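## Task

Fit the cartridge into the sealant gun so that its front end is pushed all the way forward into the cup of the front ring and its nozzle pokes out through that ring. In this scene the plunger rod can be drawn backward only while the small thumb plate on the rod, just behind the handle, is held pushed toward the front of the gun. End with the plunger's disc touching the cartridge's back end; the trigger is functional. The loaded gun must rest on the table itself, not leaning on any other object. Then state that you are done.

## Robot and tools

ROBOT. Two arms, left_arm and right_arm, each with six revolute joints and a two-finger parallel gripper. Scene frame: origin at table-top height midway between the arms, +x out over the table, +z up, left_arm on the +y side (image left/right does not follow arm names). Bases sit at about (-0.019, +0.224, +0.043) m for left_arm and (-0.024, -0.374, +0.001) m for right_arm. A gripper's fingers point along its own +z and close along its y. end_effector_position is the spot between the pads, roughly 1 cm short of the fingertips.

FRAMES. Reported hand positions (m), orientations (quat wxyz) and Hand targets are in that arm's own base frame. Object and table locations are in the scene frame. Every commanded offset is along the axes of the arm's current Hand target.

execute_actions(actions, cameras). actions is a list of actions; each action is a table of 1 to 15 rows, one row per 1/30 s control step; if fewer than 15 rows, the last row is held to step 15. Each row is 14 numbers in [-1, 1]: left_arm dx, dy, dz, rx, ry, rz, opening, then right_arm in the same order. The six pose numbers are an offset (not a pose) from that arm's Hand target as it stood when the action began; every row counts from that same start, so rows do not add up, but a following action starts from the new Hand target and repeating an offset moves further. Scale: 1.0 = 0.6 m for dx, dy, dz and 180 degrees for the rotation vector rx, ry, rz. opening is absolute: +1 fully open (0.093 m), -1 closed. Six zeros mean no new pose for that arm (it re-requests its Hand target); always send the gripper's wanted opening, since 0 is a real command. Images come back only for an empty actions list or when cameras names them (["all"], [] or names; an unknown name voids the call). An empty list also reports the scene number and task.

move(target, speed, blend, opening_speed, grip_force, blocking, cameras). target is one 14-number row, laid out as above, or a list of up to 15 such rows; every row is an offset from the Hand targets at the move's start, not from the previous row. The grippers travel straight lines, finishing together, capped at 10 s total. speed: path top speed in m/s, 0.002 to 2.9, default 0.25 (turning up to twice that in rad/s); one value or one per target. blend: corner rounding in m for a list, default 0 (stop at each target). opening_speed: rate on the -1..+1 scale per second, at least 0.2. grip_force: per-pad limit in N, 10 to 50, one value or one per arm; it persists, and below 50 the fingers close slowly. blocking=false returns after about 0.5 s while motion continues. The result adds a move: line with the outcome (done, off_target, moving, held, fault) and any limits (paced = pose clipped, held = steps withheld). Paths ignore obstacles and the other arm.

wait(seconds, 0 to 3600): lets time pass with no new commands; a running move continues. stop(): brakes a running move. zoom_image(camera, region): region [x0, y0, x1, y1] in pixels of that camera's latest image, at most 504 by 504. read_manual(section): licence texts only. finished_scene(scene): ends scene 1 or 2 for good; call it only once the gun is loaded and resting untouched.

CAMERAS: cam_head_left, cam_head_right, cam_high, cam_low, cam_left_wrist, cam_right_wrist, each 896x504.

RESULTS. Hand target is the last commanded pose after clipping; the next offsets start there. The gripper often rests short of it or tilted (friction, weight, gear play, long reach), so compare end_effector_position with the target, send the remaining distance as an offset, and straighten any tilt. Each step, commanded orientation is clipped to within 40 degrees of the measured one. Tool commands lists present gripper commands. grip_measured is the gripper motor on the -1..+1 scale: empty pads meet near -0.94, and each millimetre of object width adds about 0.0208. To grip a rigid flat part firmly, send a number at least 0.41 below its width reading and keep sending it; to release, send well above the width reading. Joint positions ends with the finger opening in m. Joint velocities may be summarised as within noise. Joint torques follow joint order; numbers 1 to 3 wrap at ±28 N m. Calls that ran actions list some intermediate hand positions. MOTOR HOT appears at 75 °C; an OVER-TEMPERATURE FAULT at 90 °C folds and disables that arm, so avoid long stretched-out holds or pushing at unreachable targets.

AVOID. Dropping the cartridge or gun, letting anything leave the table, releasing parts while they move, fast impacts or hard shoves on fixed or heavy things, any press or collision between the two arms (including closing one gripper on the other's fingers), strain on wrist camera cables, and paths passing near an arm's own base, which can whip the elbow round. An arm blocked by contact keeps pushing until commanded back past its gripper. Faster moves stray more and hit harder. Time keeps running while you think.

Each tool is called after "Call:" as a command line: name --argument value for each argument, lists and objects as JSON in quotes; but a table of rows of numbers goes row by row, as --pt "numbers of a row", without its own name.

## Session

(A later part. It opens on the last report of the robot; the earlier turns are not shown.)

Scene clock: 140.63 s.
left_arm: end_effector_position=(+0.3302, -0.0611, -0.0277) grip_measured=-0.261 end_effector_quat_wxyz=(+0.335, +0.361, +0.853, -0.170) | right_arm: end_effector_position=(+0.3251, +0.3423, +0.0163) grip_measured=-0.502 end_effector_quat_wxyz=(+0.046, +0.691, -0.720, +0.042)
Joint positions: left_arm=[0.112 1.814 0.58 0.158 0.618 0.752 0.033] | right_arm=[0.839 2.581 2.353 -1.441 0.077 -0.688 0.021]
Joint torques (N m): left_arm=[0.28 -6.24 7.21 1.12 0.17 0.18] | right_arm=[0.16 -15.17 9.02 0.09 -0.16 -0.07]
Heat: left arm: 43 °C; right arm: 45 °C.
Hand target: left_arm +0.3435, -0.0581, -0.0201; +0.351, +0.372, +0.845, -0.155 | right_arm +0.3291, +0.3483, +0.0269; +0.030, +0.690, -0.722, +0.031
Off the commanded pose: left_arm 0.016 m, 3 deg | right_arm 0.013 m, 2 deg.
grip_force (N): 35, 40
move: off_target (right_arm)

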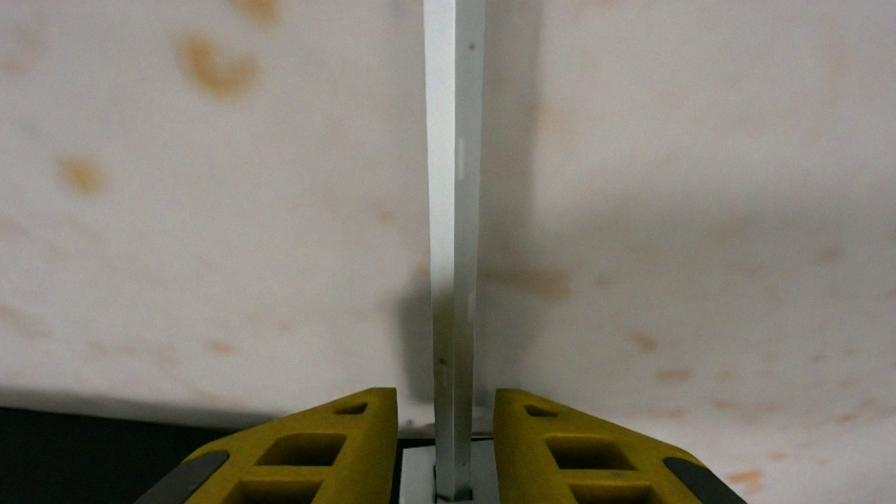

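Call:
move --target '[0,0,0,0,0,0,-0.7,0.011,0.0,-0.005,0,0,0,-0.5]' --speed 0.04 --cameras '["cam_right_wrist"]'

Scene clock: 142.00 s.
left_arm: end_effector_position=(+0.3302, -0.0611, -0.0277) grip_measured=-0.261 end_effector_quat_wxyz=(+0.335, +0.361, +0.853, -0.170) | right_arm: end_effector_position=(+0.3244, +0.3415, +0.0152) grip_measured=-0.502 end_effector_quat_wxyz=(+0.049, +0.691, -0.720, +0.042)
Joint positions: left_arm=[0.112 1.814 0.58 0.158 0.618 0.752 0.033] | right_arm=[0.839 2.581 2.348 -1.441 0.077 -0.688 0.021]
Joint torques (N m): left_arm=[0.29 -6.23 7.19 1.12 0.16 0.17] | right_arm=[-0.64 -18.09 5.6 0.21 -0.13 -0.15]
Heat: left arm: 43 °C; right arm: 45 °C.
Hand target: left_arm +0.3435, -0.0581, -0.0201; +0.351, +0.372, +0.845, -0.155 | right_arm +0.3288, +0.3420, +0.0305; +0.030, +0.690, -0.722, +0.031
Off the commanded pose: left_arm 0.016 m, 3 deg | right_arm 0.016 m, 2 deg.
grip_force (N): 35, 40
move: off_target (right_arm)

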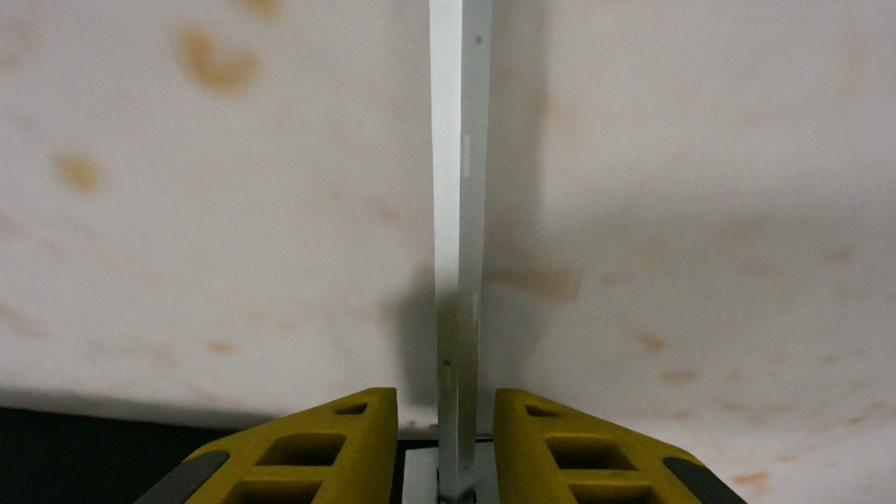

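Call:
move --target '[0.0102,0.0138,-0.0102,0,0,0,-0.7,0,0,0,0,0,0,-0.5]' --speed 0.03 --cameras '["cam_right_wrist","cam_left_wrist"]'

Scene clock: 143.50 s.
left_arm: end_effector_position=(+0.3316, -0.0544, -0.0263) grip_measured=-0.262 end_effector_quat_wxyz=(+0.337, +0.364, +0.852, -0.168) | right_arm: end_effector_position=(+0.3236, +0.3449, +0.0156) grip_measured=-0.502 end_effector_quat_wxyz=(+0.045, +0.693, -0.719, +0.034)
Joint positions: left_arm=[0.137 1.814 0.592 0.133 0.629 0.785 0.033] | right_arm=[0.839 2.579 2.348 -1.434 0.06 -0.691 0.021]
Joint torques (N m): left_arm=[1.16 -5.75 7.54 1 0.29 0.3] | right_arm=[-0.69 -18 5.63 0.14 -0.08 -0.16]
Heat: left arm: 43 °C; right arm: 46 °C.
Hand target: left_arm +0.3438, -0.0462, -0.0202; +0.351, +0.372, +0.845, -0.155 | right_arm +0.3288, +0.3420, +0.0305; +0.030, +0.690, -0.722, +0.031
Off the commanded pose: left_arm 0.016 m, 3 deg | right_arm 0.016 m, 2 deg.
grip_force (N): 35, 40
move: off_target (left_arm)
Images, in order (width x height): cam_left_wrist 896x504, cam_right_wrist 896x504.

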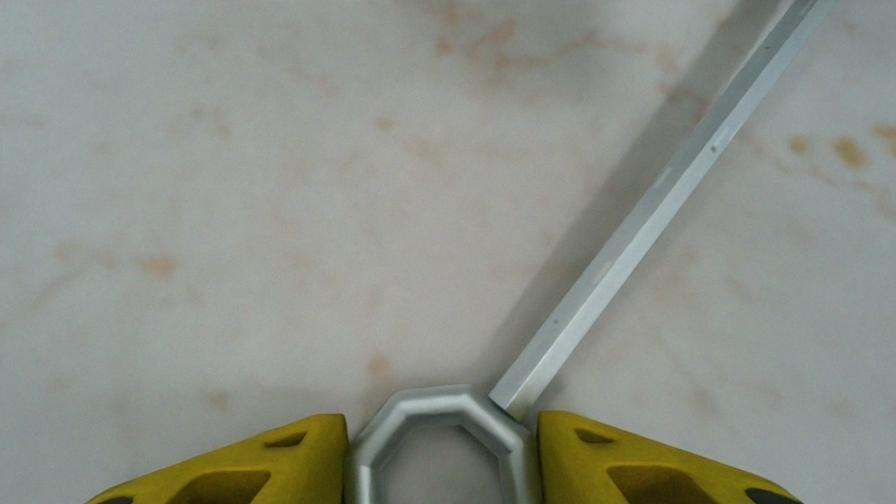

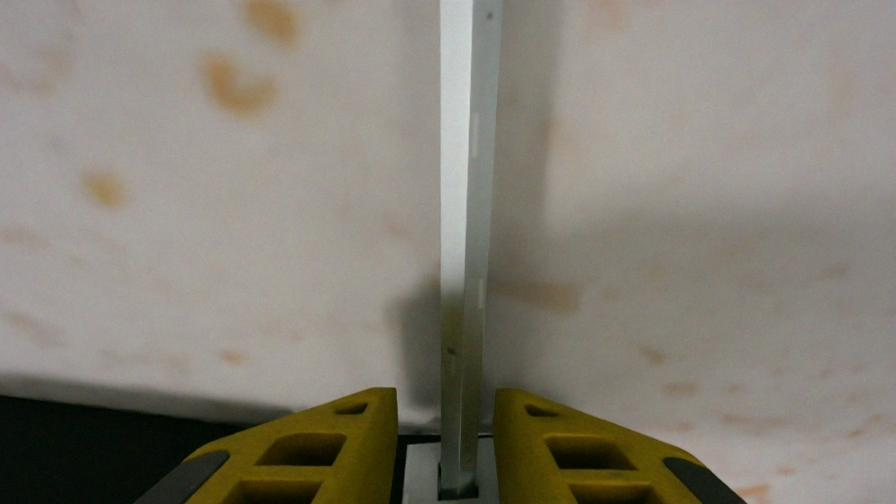

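Call:
move --target '[0.0150,0.0203,-0.0150,0,0,0,-0.7,0.005,0,0,0,0,0,-0.5]' --speed 0.03 --cameras '["cam_right_wrist","cam_head_right"]'

Call:
zoom_image --camera "cam_head_right" --region '[380, 200, 640, 420]'

Scene clock: 145.27 s.
left_arm: end_effector_position=(+0.3339, -0.0420, -0.0234) grip_measured=-0.262 end_effector_quat_wxyz=(+0.344, +0.369, +0.846, -0.175) | right_arm: end_effector_position=(+0.3244, +0.3557, +0.0172) grip_measured=-0.502 end_effector_quat_wxyz=(+0.024, +0.696, -0.717, +0.017)
Joint positions: left_arm=[0.193 1.827 0.621 0.084 0.677 0.855 0.033] | right_arm=[0.842 2.564 2.33 -1.386 0.03 -0.699 0.021]
Joint torques (N m): left_arm=[1.78 -5.89 7.42 0.83 0.14 0.31] | right_arm=[-1.25 -17.85 5 -0.05 0.18 -0.1]
Heat: left arm: 43 °C; right arm: 46 °C.
Hand target: left_arm +0.3442, -0.0286, -0.0202; +0.351, +0.372, +0.845, -0.155 | right_arm +0.3287, +0.3390, +0.0307; +0.030, +0.690, -0.722, +0.031
Off the commanded pose: left_arm 0.017 m, 2 deg | right_arm 0.022 m, 2 deg.
grip_force (N): 35, 40
move: off_target (left_arm, right_arm)
Images, in order (width x height): cam_head_right 896x504, cam_right_wrist 896x504.

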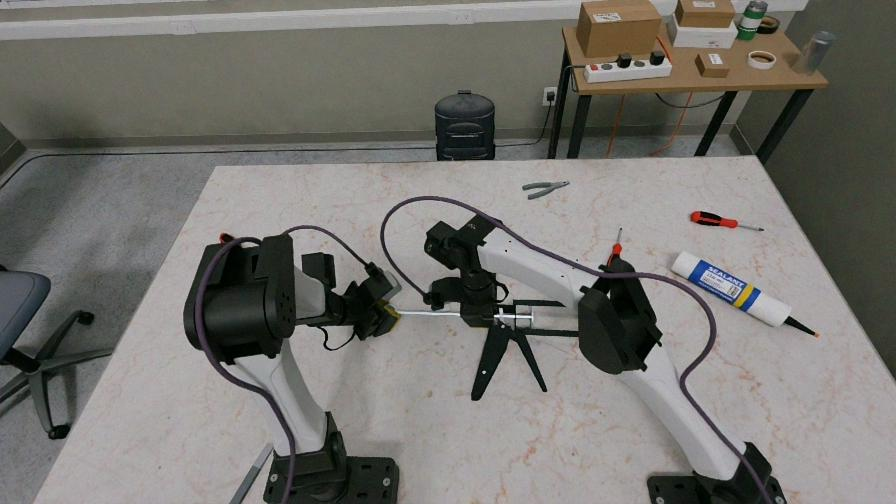

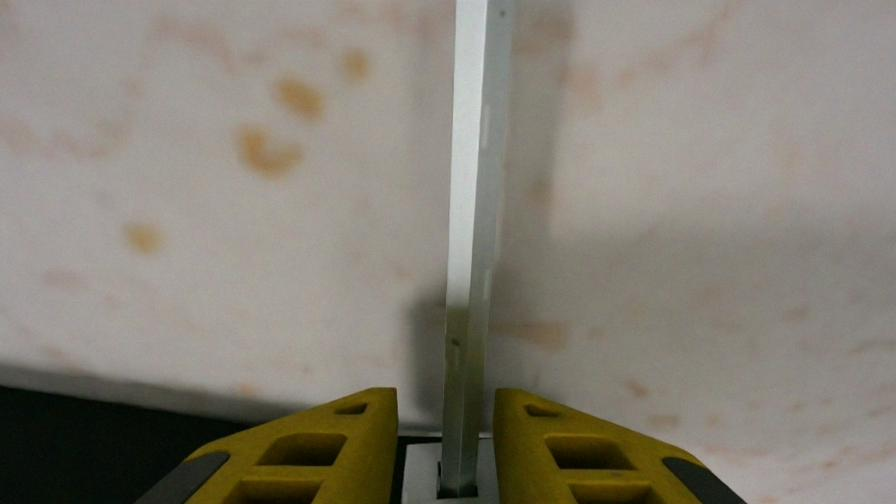

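Scaled by 1.938.

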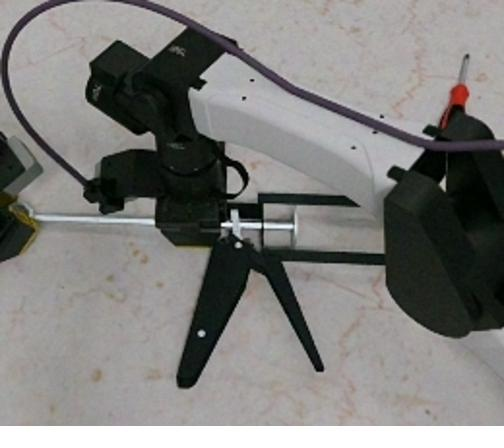

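Call:
move --target '[0.0120,0.0163,-0.0120,0,0,0,-0.7,0.025,0,0.002,0,0,0,-0.5]' --speed 0.03 --cameras '["cam_right_wrist","cam_head_right"]'

Call:
zoom_image --camera "cam_head_right" --region '[380, 200, 640, 420]'

Scene clock: 147.67 s.
left_arm: end_effector_position=(+0.3341, -0.0361, -0.0199) grip_measured=-0.262 end_effector_quat_wxyz=(+0.351, +0.373, +0.838, -0.190) | right_arm: end_effector_position=(+0.3206, +0.3595, +0.0186) grip_measured=-0.502 end_effector_quat_wxyz=(+0.003, +0.706, -0.708, -0.001)
Joint positions: left_arm=[0.233 1.839 0.647 0.035 0.73 0.91 0.033] | right_arm=[0.842 2.496 2.211 -1.291 -0.003 -0.725 0.021]
Joint torques (N m): left_arm=[2.63 -5.94 7.49 0.78 -0.04 0.32] | right_arm=[-3.07 -17.62 4.72 -0.4 0.47 -0.05]
Heat: left arm: 43 °C; right arm: 48 °C.
Hand target: left_arm +0.3445, -0.0144, -0.0202; +0.351, +0.372, +0.845, -0.155 | right_arm +0.3280, +0.3240, +0.0308; +0.030, +0.690, -0.722, +0.031
Off the commanded pose: left_arm 0.024 m, 4 deg | right_arm 0.038 m, 5 deg.
grip_force (N): 35, 40
move: off_target (left_arm, right_arm)
Images, in order (width x height): cam_head_right 896x504, cam_right_wrist 896x504.

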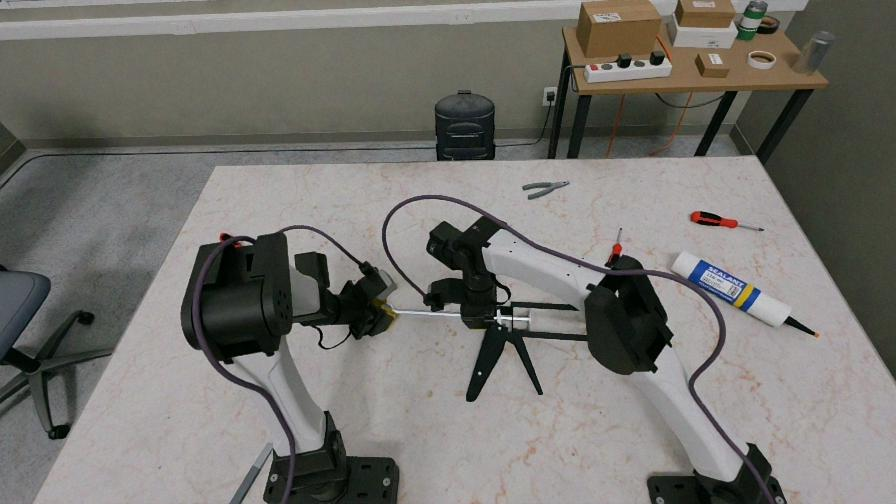

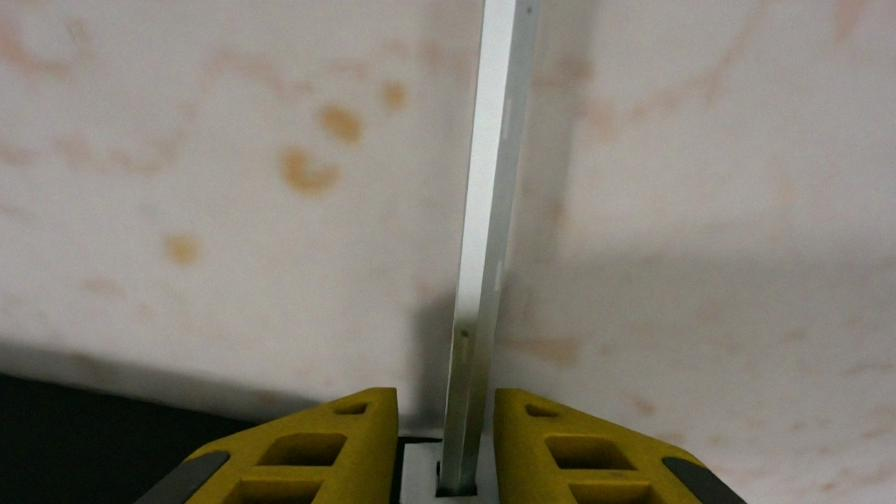

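Scaled by 1.938.

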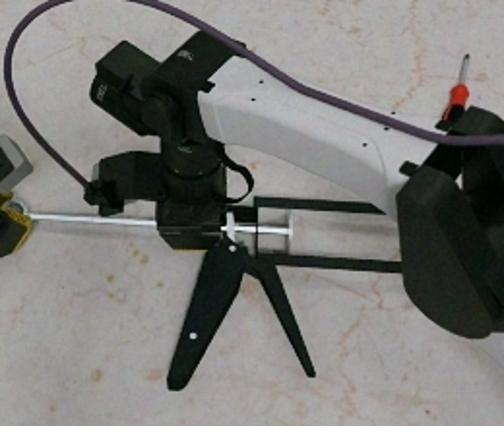

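Call:
move --pt "-0.0100 -0.0135 0.0100 0 0 0 -0.7 -0.062 0 0.002 0 0 0 -0.5" --pt "-0.0100 -0.0135 0.0100 0 0 0 -0.7 -0.062 0 -0.06 0 0 0 -0.5" --speed 0.05 --cameras '["cam_right_wrist","cam_head_right"]'

Scene clock: 151.40 s.
left_arm: end_effector_position=(+0.3346, -0.0304, -0.0245) grip_measured=-0.263 end_effector_quat_wxyz=(+0.340, +0.369, +0.848, -0.173) | right_arm: end_effector_position=(+0.3265, +0.3589, +0.0422) grip_measured=-0.502 end_effector_quat_wxyz=(+0.029, +0.694, -0.719, +0.029)
Joint positions: left_arm=[0.232 1.839 0.647 0.035 0.684 0.904 0.033] | right_arm=[0.851 2.645 2.583 -1.572 0.053 -0.682 0.021]
Joint torques (N m): left_arm=[-0.73 -6.58 5.53 1.17 0.13 -0.04] | right_arm=[0.73 -17.8 8.38 0.15 0.07 0.1]
Heat: left arm: 43 °C; right arm: 48 °C.
Hand target: left_arm +0.3443, -0.0262, -0.0202; +0.351, +0.372, +0.845, -0.155 | right_arm +0.3297, +0.3642, +0.0635; +0.030, +0.690, -0.722, +0.031
Off the commanded pose: left_arm 0.011 m, 2 deg | right_arm 0.022 m, 1 deg.
joint sent to its limit (right arm) — joint 4 (wrist pitch), lower limit. The joint targets are off in position, not in orientation.
grip_force (N): 35, 40
move: off_target (left_arm, right_arm)
Images, in order (width x height): cam_head_right 896x504, cam_right_wrist 896x504.

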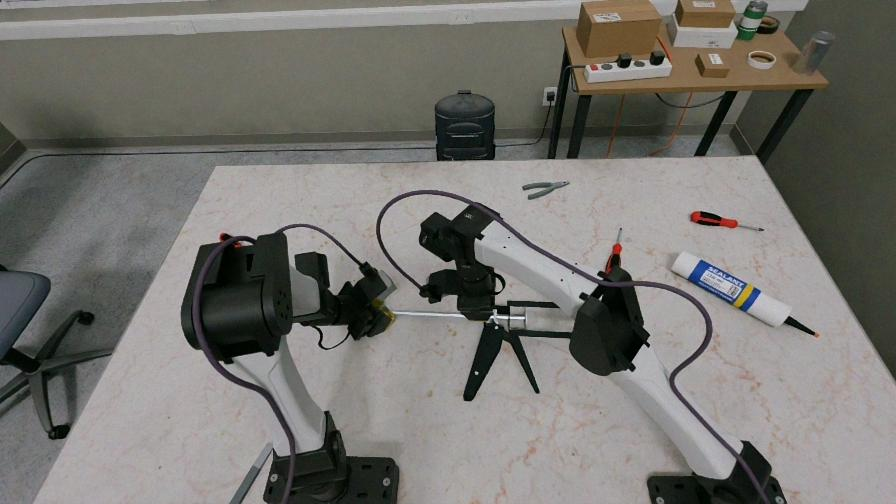

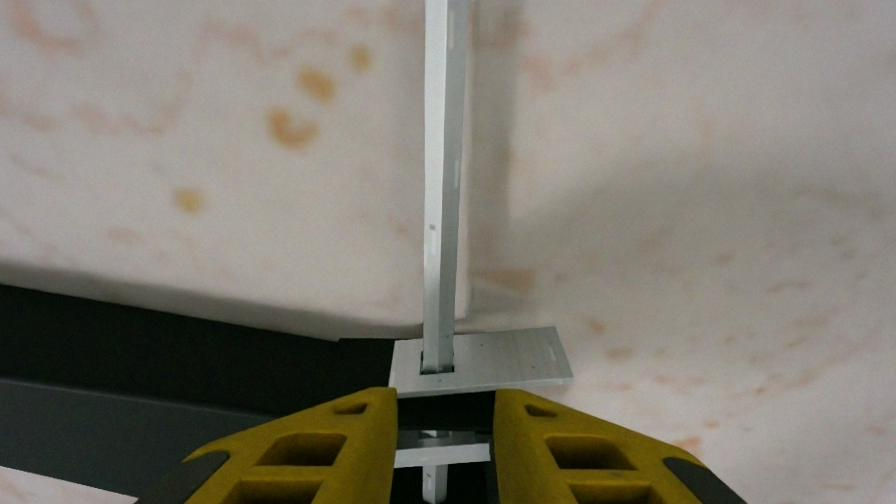

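Call:
move --pt "0 0 0 0 0 0 -0.7 -0.029 -0.032 0.0294 0 -0.017 0 -1" --pt "0 0 0 0 0 0 -0.7 -0.0329 -0.032 0.0742 0 -0.017 0 -1" --speed 0.06 --cameras '["cam_right_wrist","cam_head_right"]'

Scene clock: 155.13 s.
left_arm: end_effector_position=(+0.3346, -0.0304, -0.0245) grip_measured=-0.263 end_effector_quat_wxyz=(+0.340, +0.369, +0.848, -0.173) | right_arm: end_effector_position=(+0.3496, +0.3738, +0.0184) grip_measured=-0.989 end_effector_quat_wxyz=(+0.003, +0.690, -0.724, +0.024)
Joint positions: left_arm=[0.232 1.839 0.647 0.035 0.684 0.904 0.033] | right_arm=[0.834 2.8 2.794 -1.575 0.047 -0.688 0]
Joint torques (N m): left_arm=[-0.76 -6.6 5.52 1.17 0.13 -0.04] | right_arm=[-0.46 -13.74 8.96 0.31 -0.18 -0.13]
Heat: left arm: 43 °C; right arm: 48 °C.
Hand target: left_arm +0.3443, -0.0262, -0.0202; +0.351, +0.372, +0.845, -0.155 | right_arm +0.3497, +0.3791, +0.0175; +0.011, +0.691, -0.723, +0.013
Off the commanded pose: left_arm 0.011 m, 2 deg | right_arm 0.005 m, 2 deg.
joint sent to its limit (right arm) — joint 4 (wrist pitch), lower limit. The joint targets are off in position, not in orientation.
grip_force (N): 35, 40
move: done
Images, in order (width x height): cam_head_right 896x504, cam_right_wrist 896x504.

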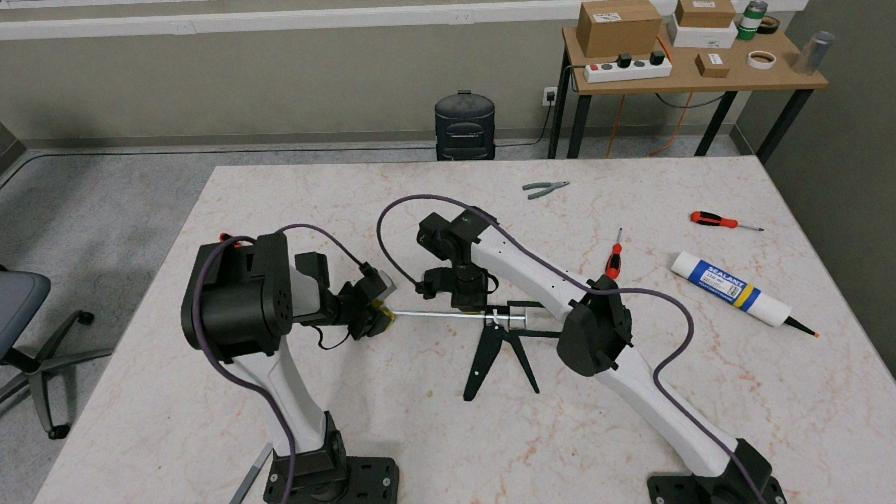

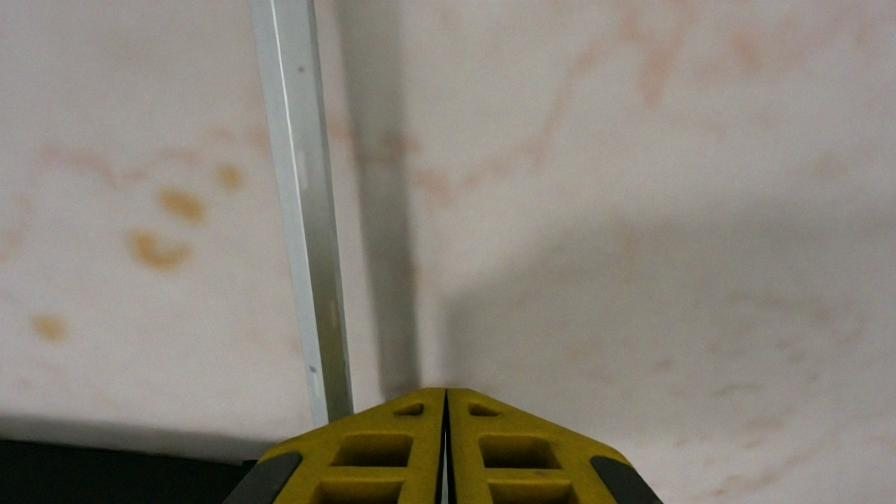

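Call:
move --target '[0,0,0,0,0,0,-0.7,0.030,0,-0.006,0,0,0,-1]' --speed 0.03 --cameras '["cam_right_wrist","cam_left_wrist"]'

Scene clock: 157.10 s.
left_arm: end_effector_position=(+0.3343, -0.0306, -0.0249) grip_measured=-0.263 end_effector_quat_wxyz=(+0.338, +0.369, +0.848, -0.172) | right_arm: end_effector_position=(+0.3463, +0.3697, +0.0107) grip_measured=-0.989 end_effector_quat_wxyz=(+0.013, +0.693, -0.721, +0.016)
Joint positions: left_arm=[0.23 1.839 0.647 0.034 0.681 0.903 0.033] | right_arm=[0.828 2.751 2.666 -1.513 0.03 -0.702 0]
Joint torques (N m): left_arm=[-0.62 -6.58 5.52 1.17 0.14 -0.04] | right_arm=[-1.09 -18.24 4.82 0.14 -0.14 -0.18]
Heat: left arm: 43 °C; right arm: 48 °C.
Hand target: left_arm +0.3443, -0.0262, -0.0202; +0.351, +0.372, +0.845, -0.155 | right_arm +0.3489, +0.3612, +0.0217; +0.011, +0.691, -0.723, +0.013
Off the commanded pose: left_arm 0.012 m, 2 deg | right_arm 0.014 m, 0 deg.
grip_force (N): 35, 40
move: off_target (right_arm)
Images, in order (width x height): cam_left_wrist 896x504, cam_right_wrist 896x504.

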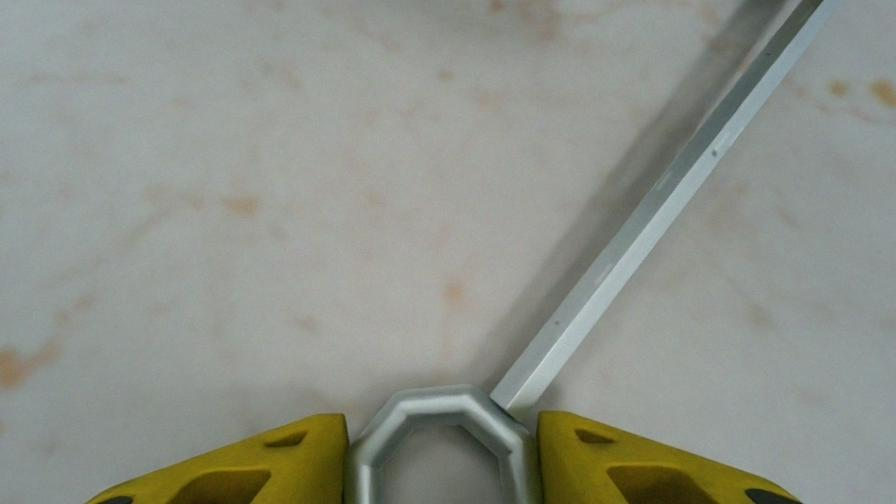

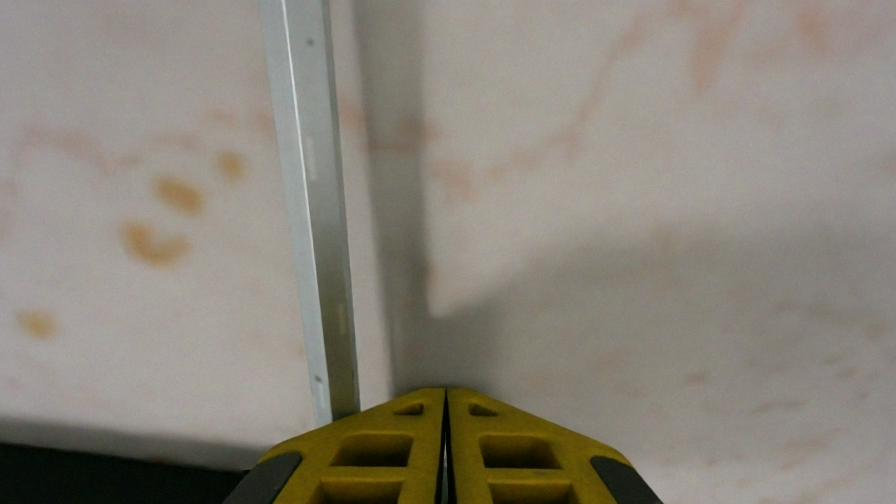

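Call:
move --target '[0.0170,0.0230,-0.0170,0,0,0,-0.7,0.012,0,-0.004,0,0,0,-1]' --speed 0.03 --cameras '["cam_right_wrist","cam_head_right"]'

Call:
zoom_image --camera "cam_head_right" --region '[380, 200, 640, 420]'

Scene clock: 159.13 s.
left_arm: end_effector_position=(+0.3322, -0.0237, -0.0239) grip_measured=-0.263 end_effector_quat_wxyz=(+0.343, +0.372, +0.843, -0.182) | right_arm: end_effector_position=(+0.3435, +0.3757, +0.0122) grip_measured=-0.989 end_effector_quat_wxyz=(-0.003, +0.698, -0.716, -0.004)
Joint positions: left_arm=[0.269 1.85 0.663 -0.006 0.72 0.956 0.033] | right_arm=[0.828 2.682 2.537 -1.42 -0.007 -0.718 0]
Joint torques (N m): left_arm=[2.15 -6.17 7.8 0.83 0.09 0.22] | right_arm=[-1.96 -18.32 4.9 -0.05 0.18 -0.15]
Heat: left arm: 43 °C; right arm: 49 °C.
Hand target: left_arm +0.3447, -0.0062, -0.0202; +0.351, +0.372, +0.845, -0.155 | right_arm +0.3486, +0.3541, +0.0243; +0.011, +0.691, -0.723, +0.013
Off the commanded pose: left_arm 0.022 m, 3 deg | right_arm 0.025 m, 3 deg.
grip_force (N): 35, 40
move: off_target (left_arm, right_arm)
Images, in order (width x height): cam_head_right 896x504, cam_right_wrist 896x504.

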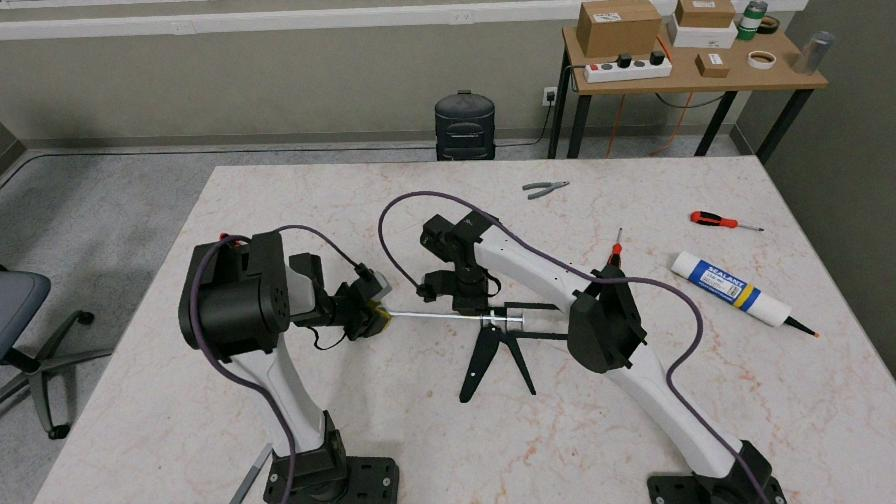

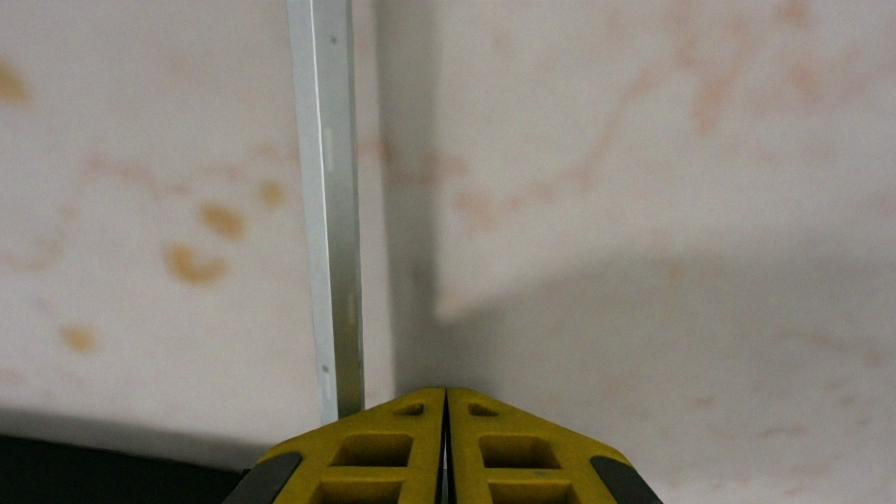

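Scaled by 1.938.

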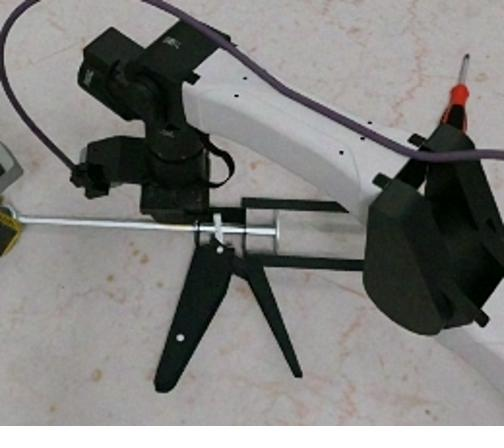

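Call:
move --target '[0.0170,0.0230,-0.0170,0,0,0,-0.7,0.035,0,-0.004,0,0,0,-1]' --speed 0.03 --cameras '["cam_right_wrist","cam_head_right"]'

Call:
zoom_image --camera "cam_head_right" --region '[380, 200, 640, 420]'

Scene clock: 161.13 s.
left_arm: end_effector_position=(+0.3307, -0.0160, -0.0192) grip_measured=-0.263 end_effector_quat_wxyz=(+0.351, +0.376, +0.833, -0.205) | right_arm: end_effector_position=(+0.3373, +0.3809, +0.0143) grip_measured=-0.989 end_effector_quat_wxyz=(-0.028, +0.708, -0.705, -0.028)
Joint positions: left_arm=[0.321 1.87 0.702 -0.089 0.789 1.036 0.033] | right_arm=[0.828 2.573 2.334 -1.274 -0.055 -0.747 0]
Joint torques (N m): left_arm=[3.43 -6.23 8.08 0.77 -0.21 0.24] | right_arm=[-4.44 -18.61 4.72 -0.57 0.57 -0.13]
Heat: left arm: 43 °C; right arm: 50 °C.
Hand target: left_arm +0.3451, +0.0138, -0.0203; +0.351, +0.372, +0.845, -0.155 | right_arm +0.3476, +0.3332, +0.0274; +0.011, +0.691, -0.723, +0.013
Off the commanded pose: left_arm 0.033 m, 6 deg | right_arm 0.050 m, 7 deg.
grip_force (N): 35, 40
move: off_target (left_arm, right_arm)
Images, in order (width x height): cam_head_right 896x504, cam_right_wrist 896x504.

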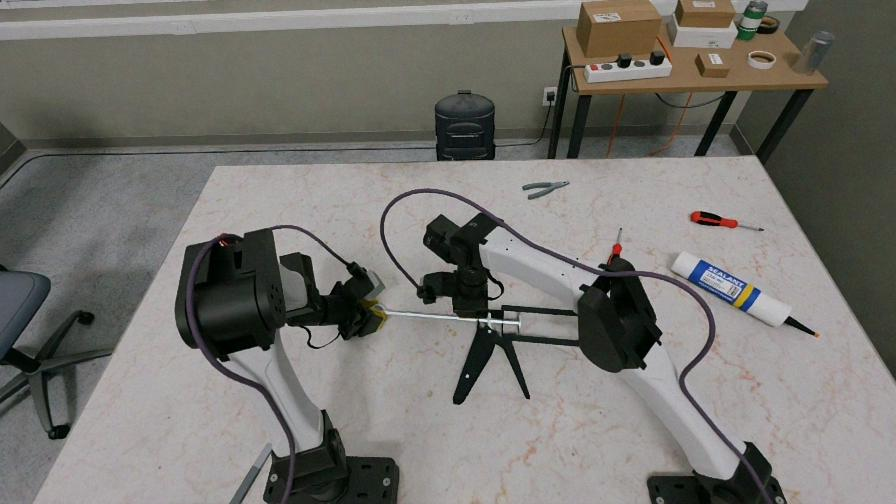

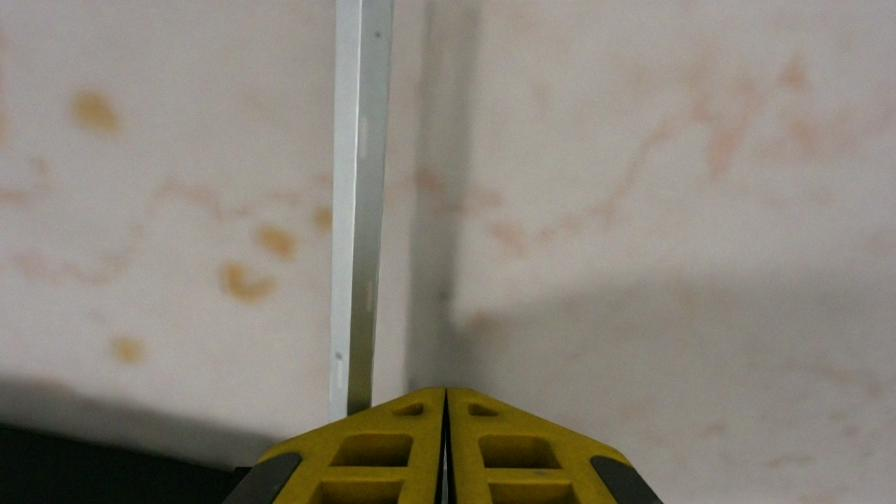

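Scaled by 1.938.

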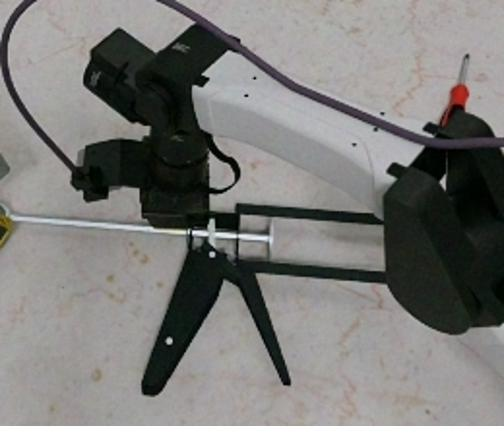

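Call:
zoom_image --camera "cam_head_right" --region '[460, 295, 540, 345]'

Call:
wait --seconds 0 --cameras '["cam_high"]'

Call:
zoom_image --camera "cam_high" --region '[310, 270, 410, 340]'

Scaled by 6.300.

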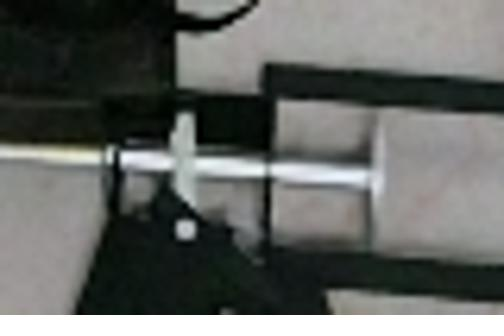

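Scene clock: 162.53 s.
left_arm: end_effector_position=(+0.3304, -0.0161, -0.0193) grip_measured=-0.263 end_effector_quat_wxyz=(+0.350, +0.375, +0.833, -0.205) | right_arm: end_effector_position=(+0.3373, +0.3809, +0.0143) grip_measured=-0.989 end_effector_quat_wxyz=(-0.028, +0.708, -0.705, -0.028)
Joint positions: left_arm=[0.321 1.87 0.702 -0.091 0.789 1.036 0.033] | right_arm=[0.828 2.573 2.334 -1.274 -0.055 -0.747 0]
Joint torques (N m): left_arm=[3.41 -6.27 8.05 0.79 -0.22 0.24] | right_arm=[-4.33 -18.63 4.78 -0.54 0.58 -0.11]
Heat: left arm: 43 °C; right arm: 50 °C.
Hand target: left_arm +0.3451, +0.0138, -0.0203; +0.351, +0.372, +0.845, -0.155 | right_arm +0.3476, +0.3332, +0.0274; +0.011, +0.691, -0.723, +0.013
Tool commands: left_gripper/opening=-0.7 right_gripper/opening=-1.0
Off the commanded pose: left_arm 0.033 m, 6 deg | right_arm 0.050 m, 7 deg.
grip_force (N): 35, 40

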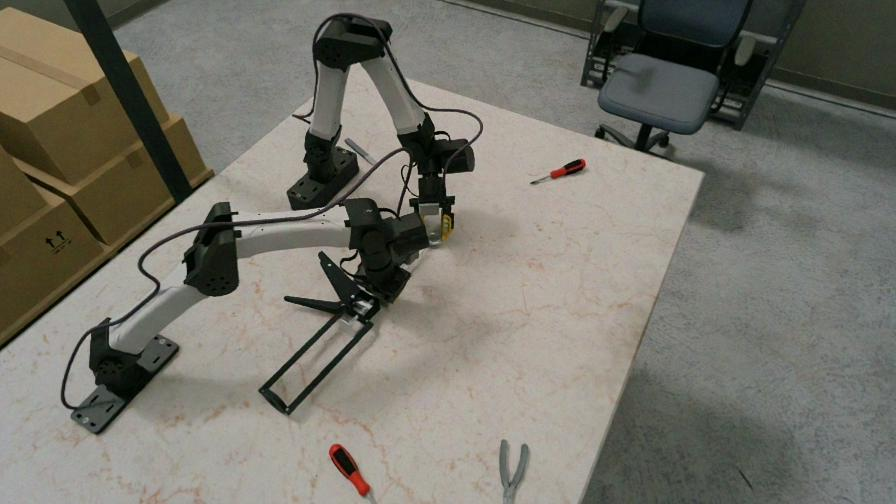

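Scaled by 5.040.

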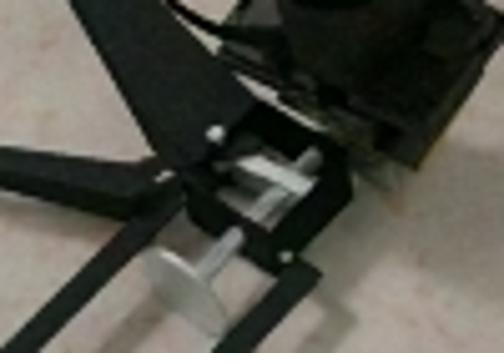

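Call:
move --target '[0.0100,0.0137,-0.0100,0,0,0,-0.7,0.035,0,0,0,0,0,-1]' --speed 0.03 --cameras '["cam_right_wrist","cam_head_right"]'

Call:
zoom_image --camera "cam_head_right" --region '[380, 200, 640, 420]'

Scene clock: 165.43 s.
left_arm: end_effector_position=(+0.3260, -0.0111, -0.0192) grip_measured=-0.263 end_effector_quat_wxyz=(+0.345, +0.368, +0.834, -0.222) | right_arm: end_effector_position=(+0.3354, +0.3799, +0.0235) grip_measured=-0.989 end_effector_quat_wxyz=(-0.054, +0.707, -0.704, -0.047)
Joint positions: left_arm=[0.351 1.885 0.725 -0.156 0.816 1.071 0.033] | right_arm=[0.817 2.476 2.185 -1.168 -0.091 -0.753 0]
Joint torques (N m): left_arm=[4.1 -6.56 8.64 0.85 -0.34 0.36] | right_arm=[-6.02 -17.42 4.22 -0.83 0.83 -0.3]
Heat: left arm: 43 °C; right arm: 50 °C.
Hand target: left_arm +0.3455, +0.0256, -0.0203; +0.351, +0.372, +0.845, -0.155 | right_arm +0.3467, +0.3123, +0.0281; +0.011, +0.691, -0.723, +0.013
Off the commanded pose: left_arm 0.042 m, 8 deg | right_arm 0.069 m, 11 deg.
grip_force (N): 35, 40
move: off_target (left_arm, right_arm)
Images, in order (width x height): cam_head_right 896x504, cam_right_wrist 896x504.

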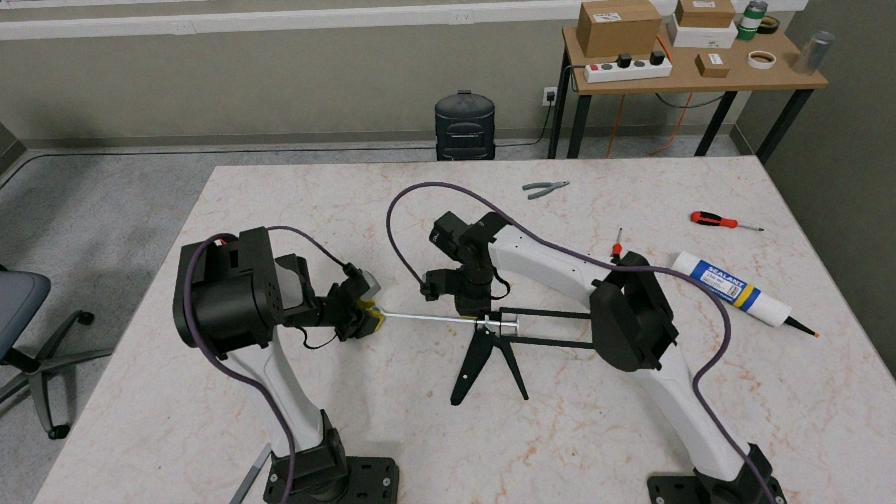

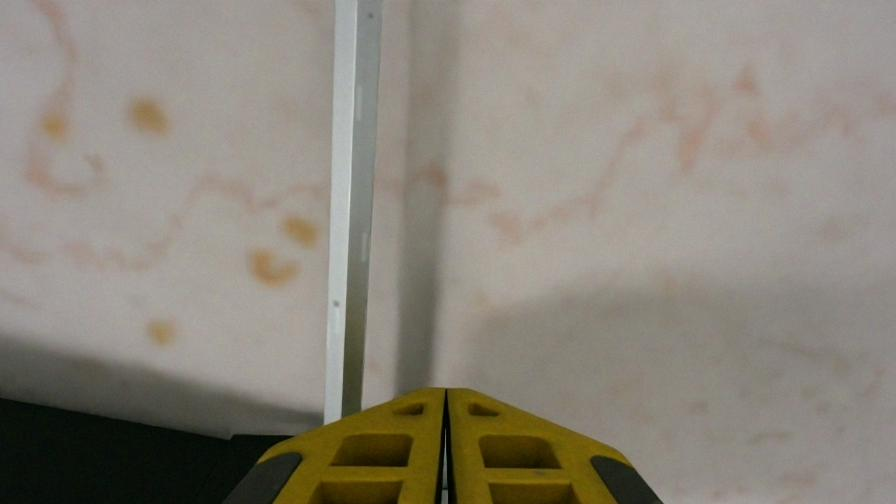

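Scaled by 1.938.

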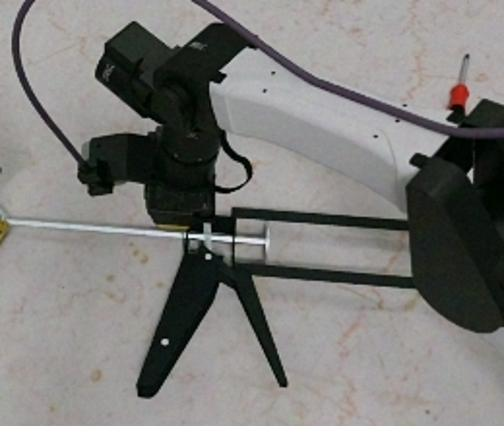

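Call:
move --pt "-0.0212 -0.0290 0.0212 0 0 0 -0.7 -0.100 0 0.0 0 0 0 -1" --pt "-0.0212 -0.0290 0.0212 0 0 0 -0.7 -0.15 0 -0.16 0 0.03 0 -0.3" --speed 0.06 --cameras '["cam_right_wrist","cam_head_right"]'

Scene clock: 172.07 s.
left_arm: end_effector_position=(+0.3325, -0.0017, -0.0279) grip_measured=-0.265 end_effector_quat_wxyz=(+0.333, +0.369, +0.849, -0.180) | right_arm: end_effector_position=(+0.3454, +0.3979, +0.0900) grip_measured=-0.302 end_effector_quat_wxyz=(-0.082, +0.699, -0.709, +0.030)
Joint positions: left_arm=[0.338 1.885 0.718 -0.098 0.726 1.041 0.032] | right_arm=[0.88 2.679 2.836 -1.57 0.076 -0.682 0.031]
Joint torques (N m): left_arm=[-0.99 -8.44 4.01 1.33 0.13 -0.23] | right_arm=[0.65 -18.95 8.77 0.89 0.06 0.11]
Heat: left arm: 43 °C; right arm: 51 °C.
Hand target: left_arm +0.3448, +0.0005, -0.0202; +0.351, +0.372, +0.845, -0.155 | right_arm +0.3505, +0.4054, +0.1210; +0.045, +0.690, -0.721, +0.046
Off the commanded pose: left_arm 0.015 m, 4 deg | right_arm 0.032 m, 15 deg.
elbow stopped short (right arm): the move would have taken joint 3 (elbow) straighter than the controller allows.
grip_force (N): 35, 40
move: off_target (left_arm, right_arm); target 2's new opening was sent with right_arm's hand 0.032 m and 15 deg from that target
Images, in order (width x height): cam_head_right 896x504, cam_right_wrist 896x504.

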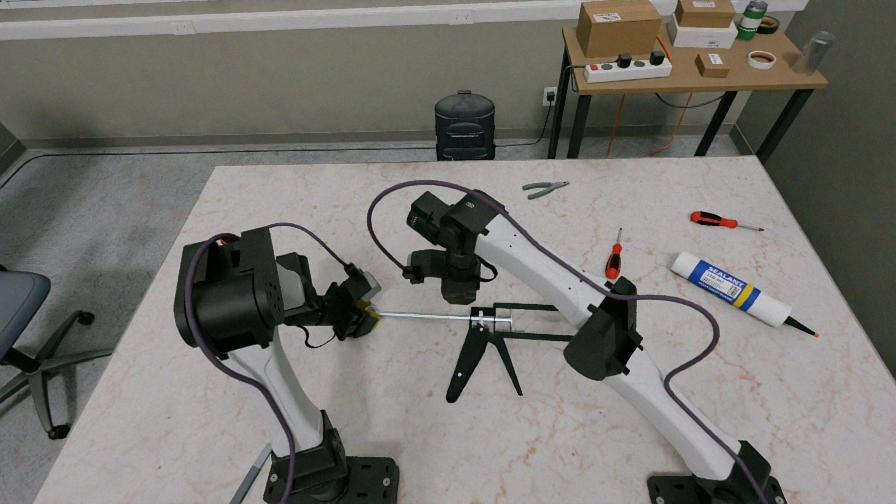

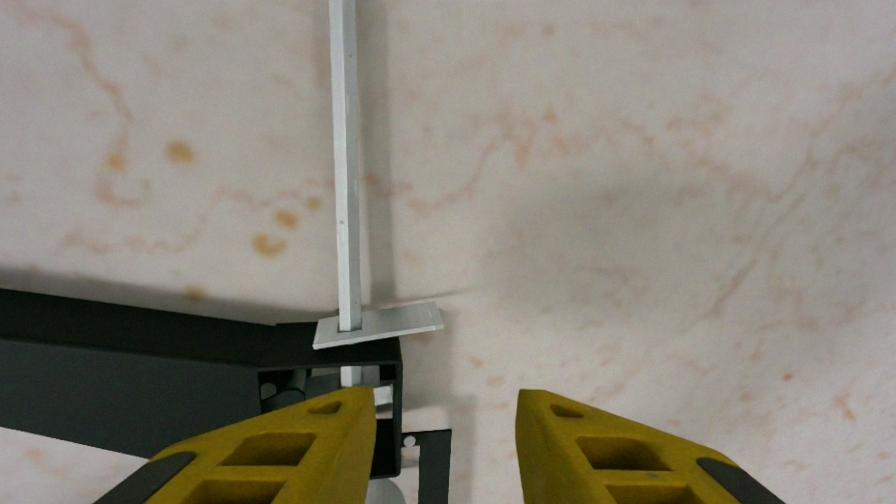

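Call:
move --pt "0 0 0 0 0 0 0.1 0 0 0 0 0 0 -0.3" --pt "0 0 -0.2 0 0 0 0.1 0 0 0 0 0 0 -0.3" --speed 0.15 --cameras '["cam_head_right","cam_left_wrist"]'

Call:
zoom_image --camera "cam_head_right" --region '[380, 240, 640, 420]'

Scene clock: 181.33 s.
left_arm: end_effector_position=(+0.2775, +0.0599, +0.0499) grip_measured=+0.098 end_effector_quat_wxyz=(+0.326, +0.363, +0.857, -0.163) | right_arm: end_effector_position=(+0.3454, +0.3979, +0.0900) grip_measured=-0.302 end_effector_quat_wxyz=(-0.082, +0.699, -0.709, +0.030)
Joint positions: left_arm=[0.626 1.606 0.824 -0.715 0.744 1.398 0.05] | right_arm=[0.88 2.679 2.836 -1.57 0.076 -0.682 0.031]
Joint torques (N m): left_arm=[0.39 -6.11 8.8 0.33 0.69 0.17] | right_arm=[0.68 -18.95 8.76 0.87 0.08 0.1]
Heat: left arm: 42 °C; right arm: 52 °C.
Hand target: left_arm +0.2875, +0.0632, +0.0645; +0.351, +0.372, +0.845, -0.155 | right_arm +0.3505, +0.4054, +0.1210; +0.045, +0.690, -0.721, +0.046
Off the commanded pose: left_arm 0.018 m, 3 deg | right_arm 0.032 m, 15 deg.
elbow stopped short (right arm): the move would have taken joint 3 (elbow) straighter than the controller allows.
grip_force (N): 35, 40
move: off_target (left_arm)

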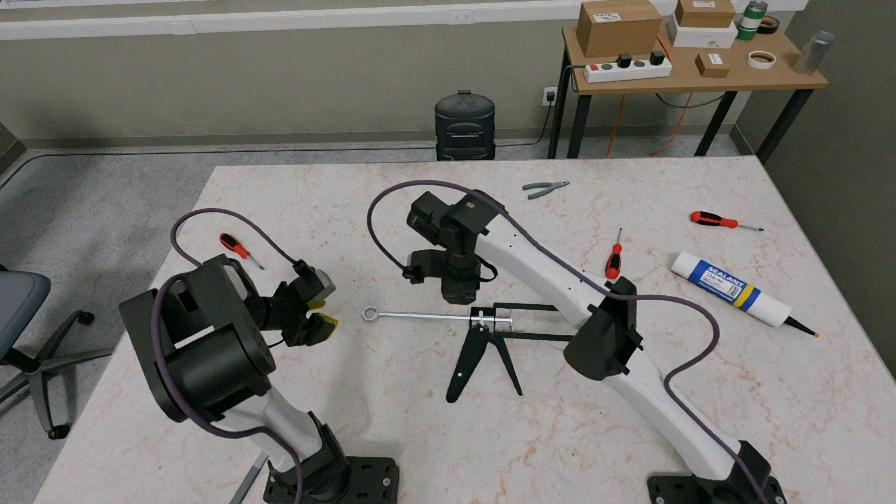

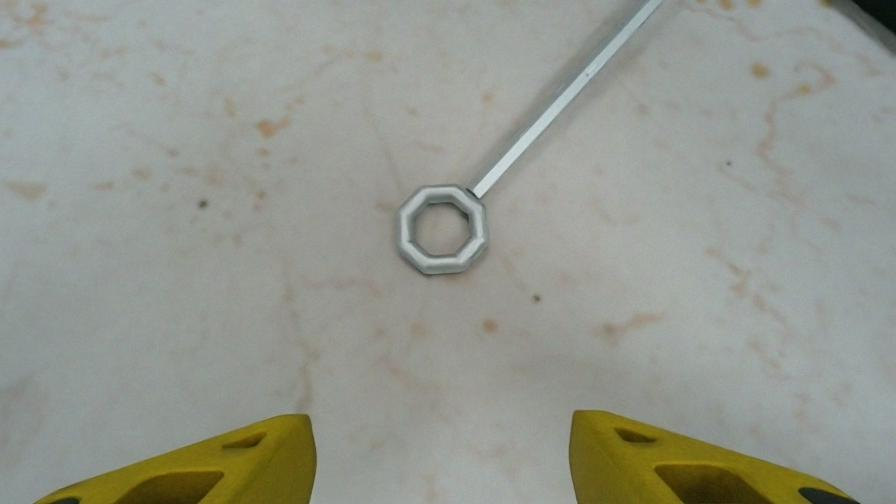

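Scaled by 1.938.

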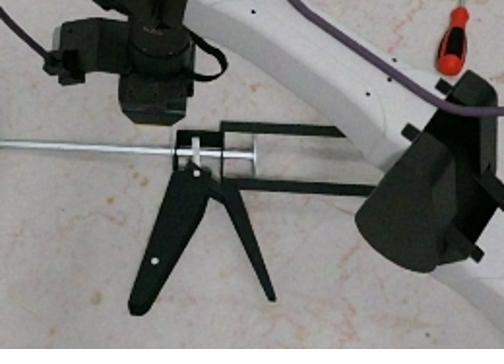

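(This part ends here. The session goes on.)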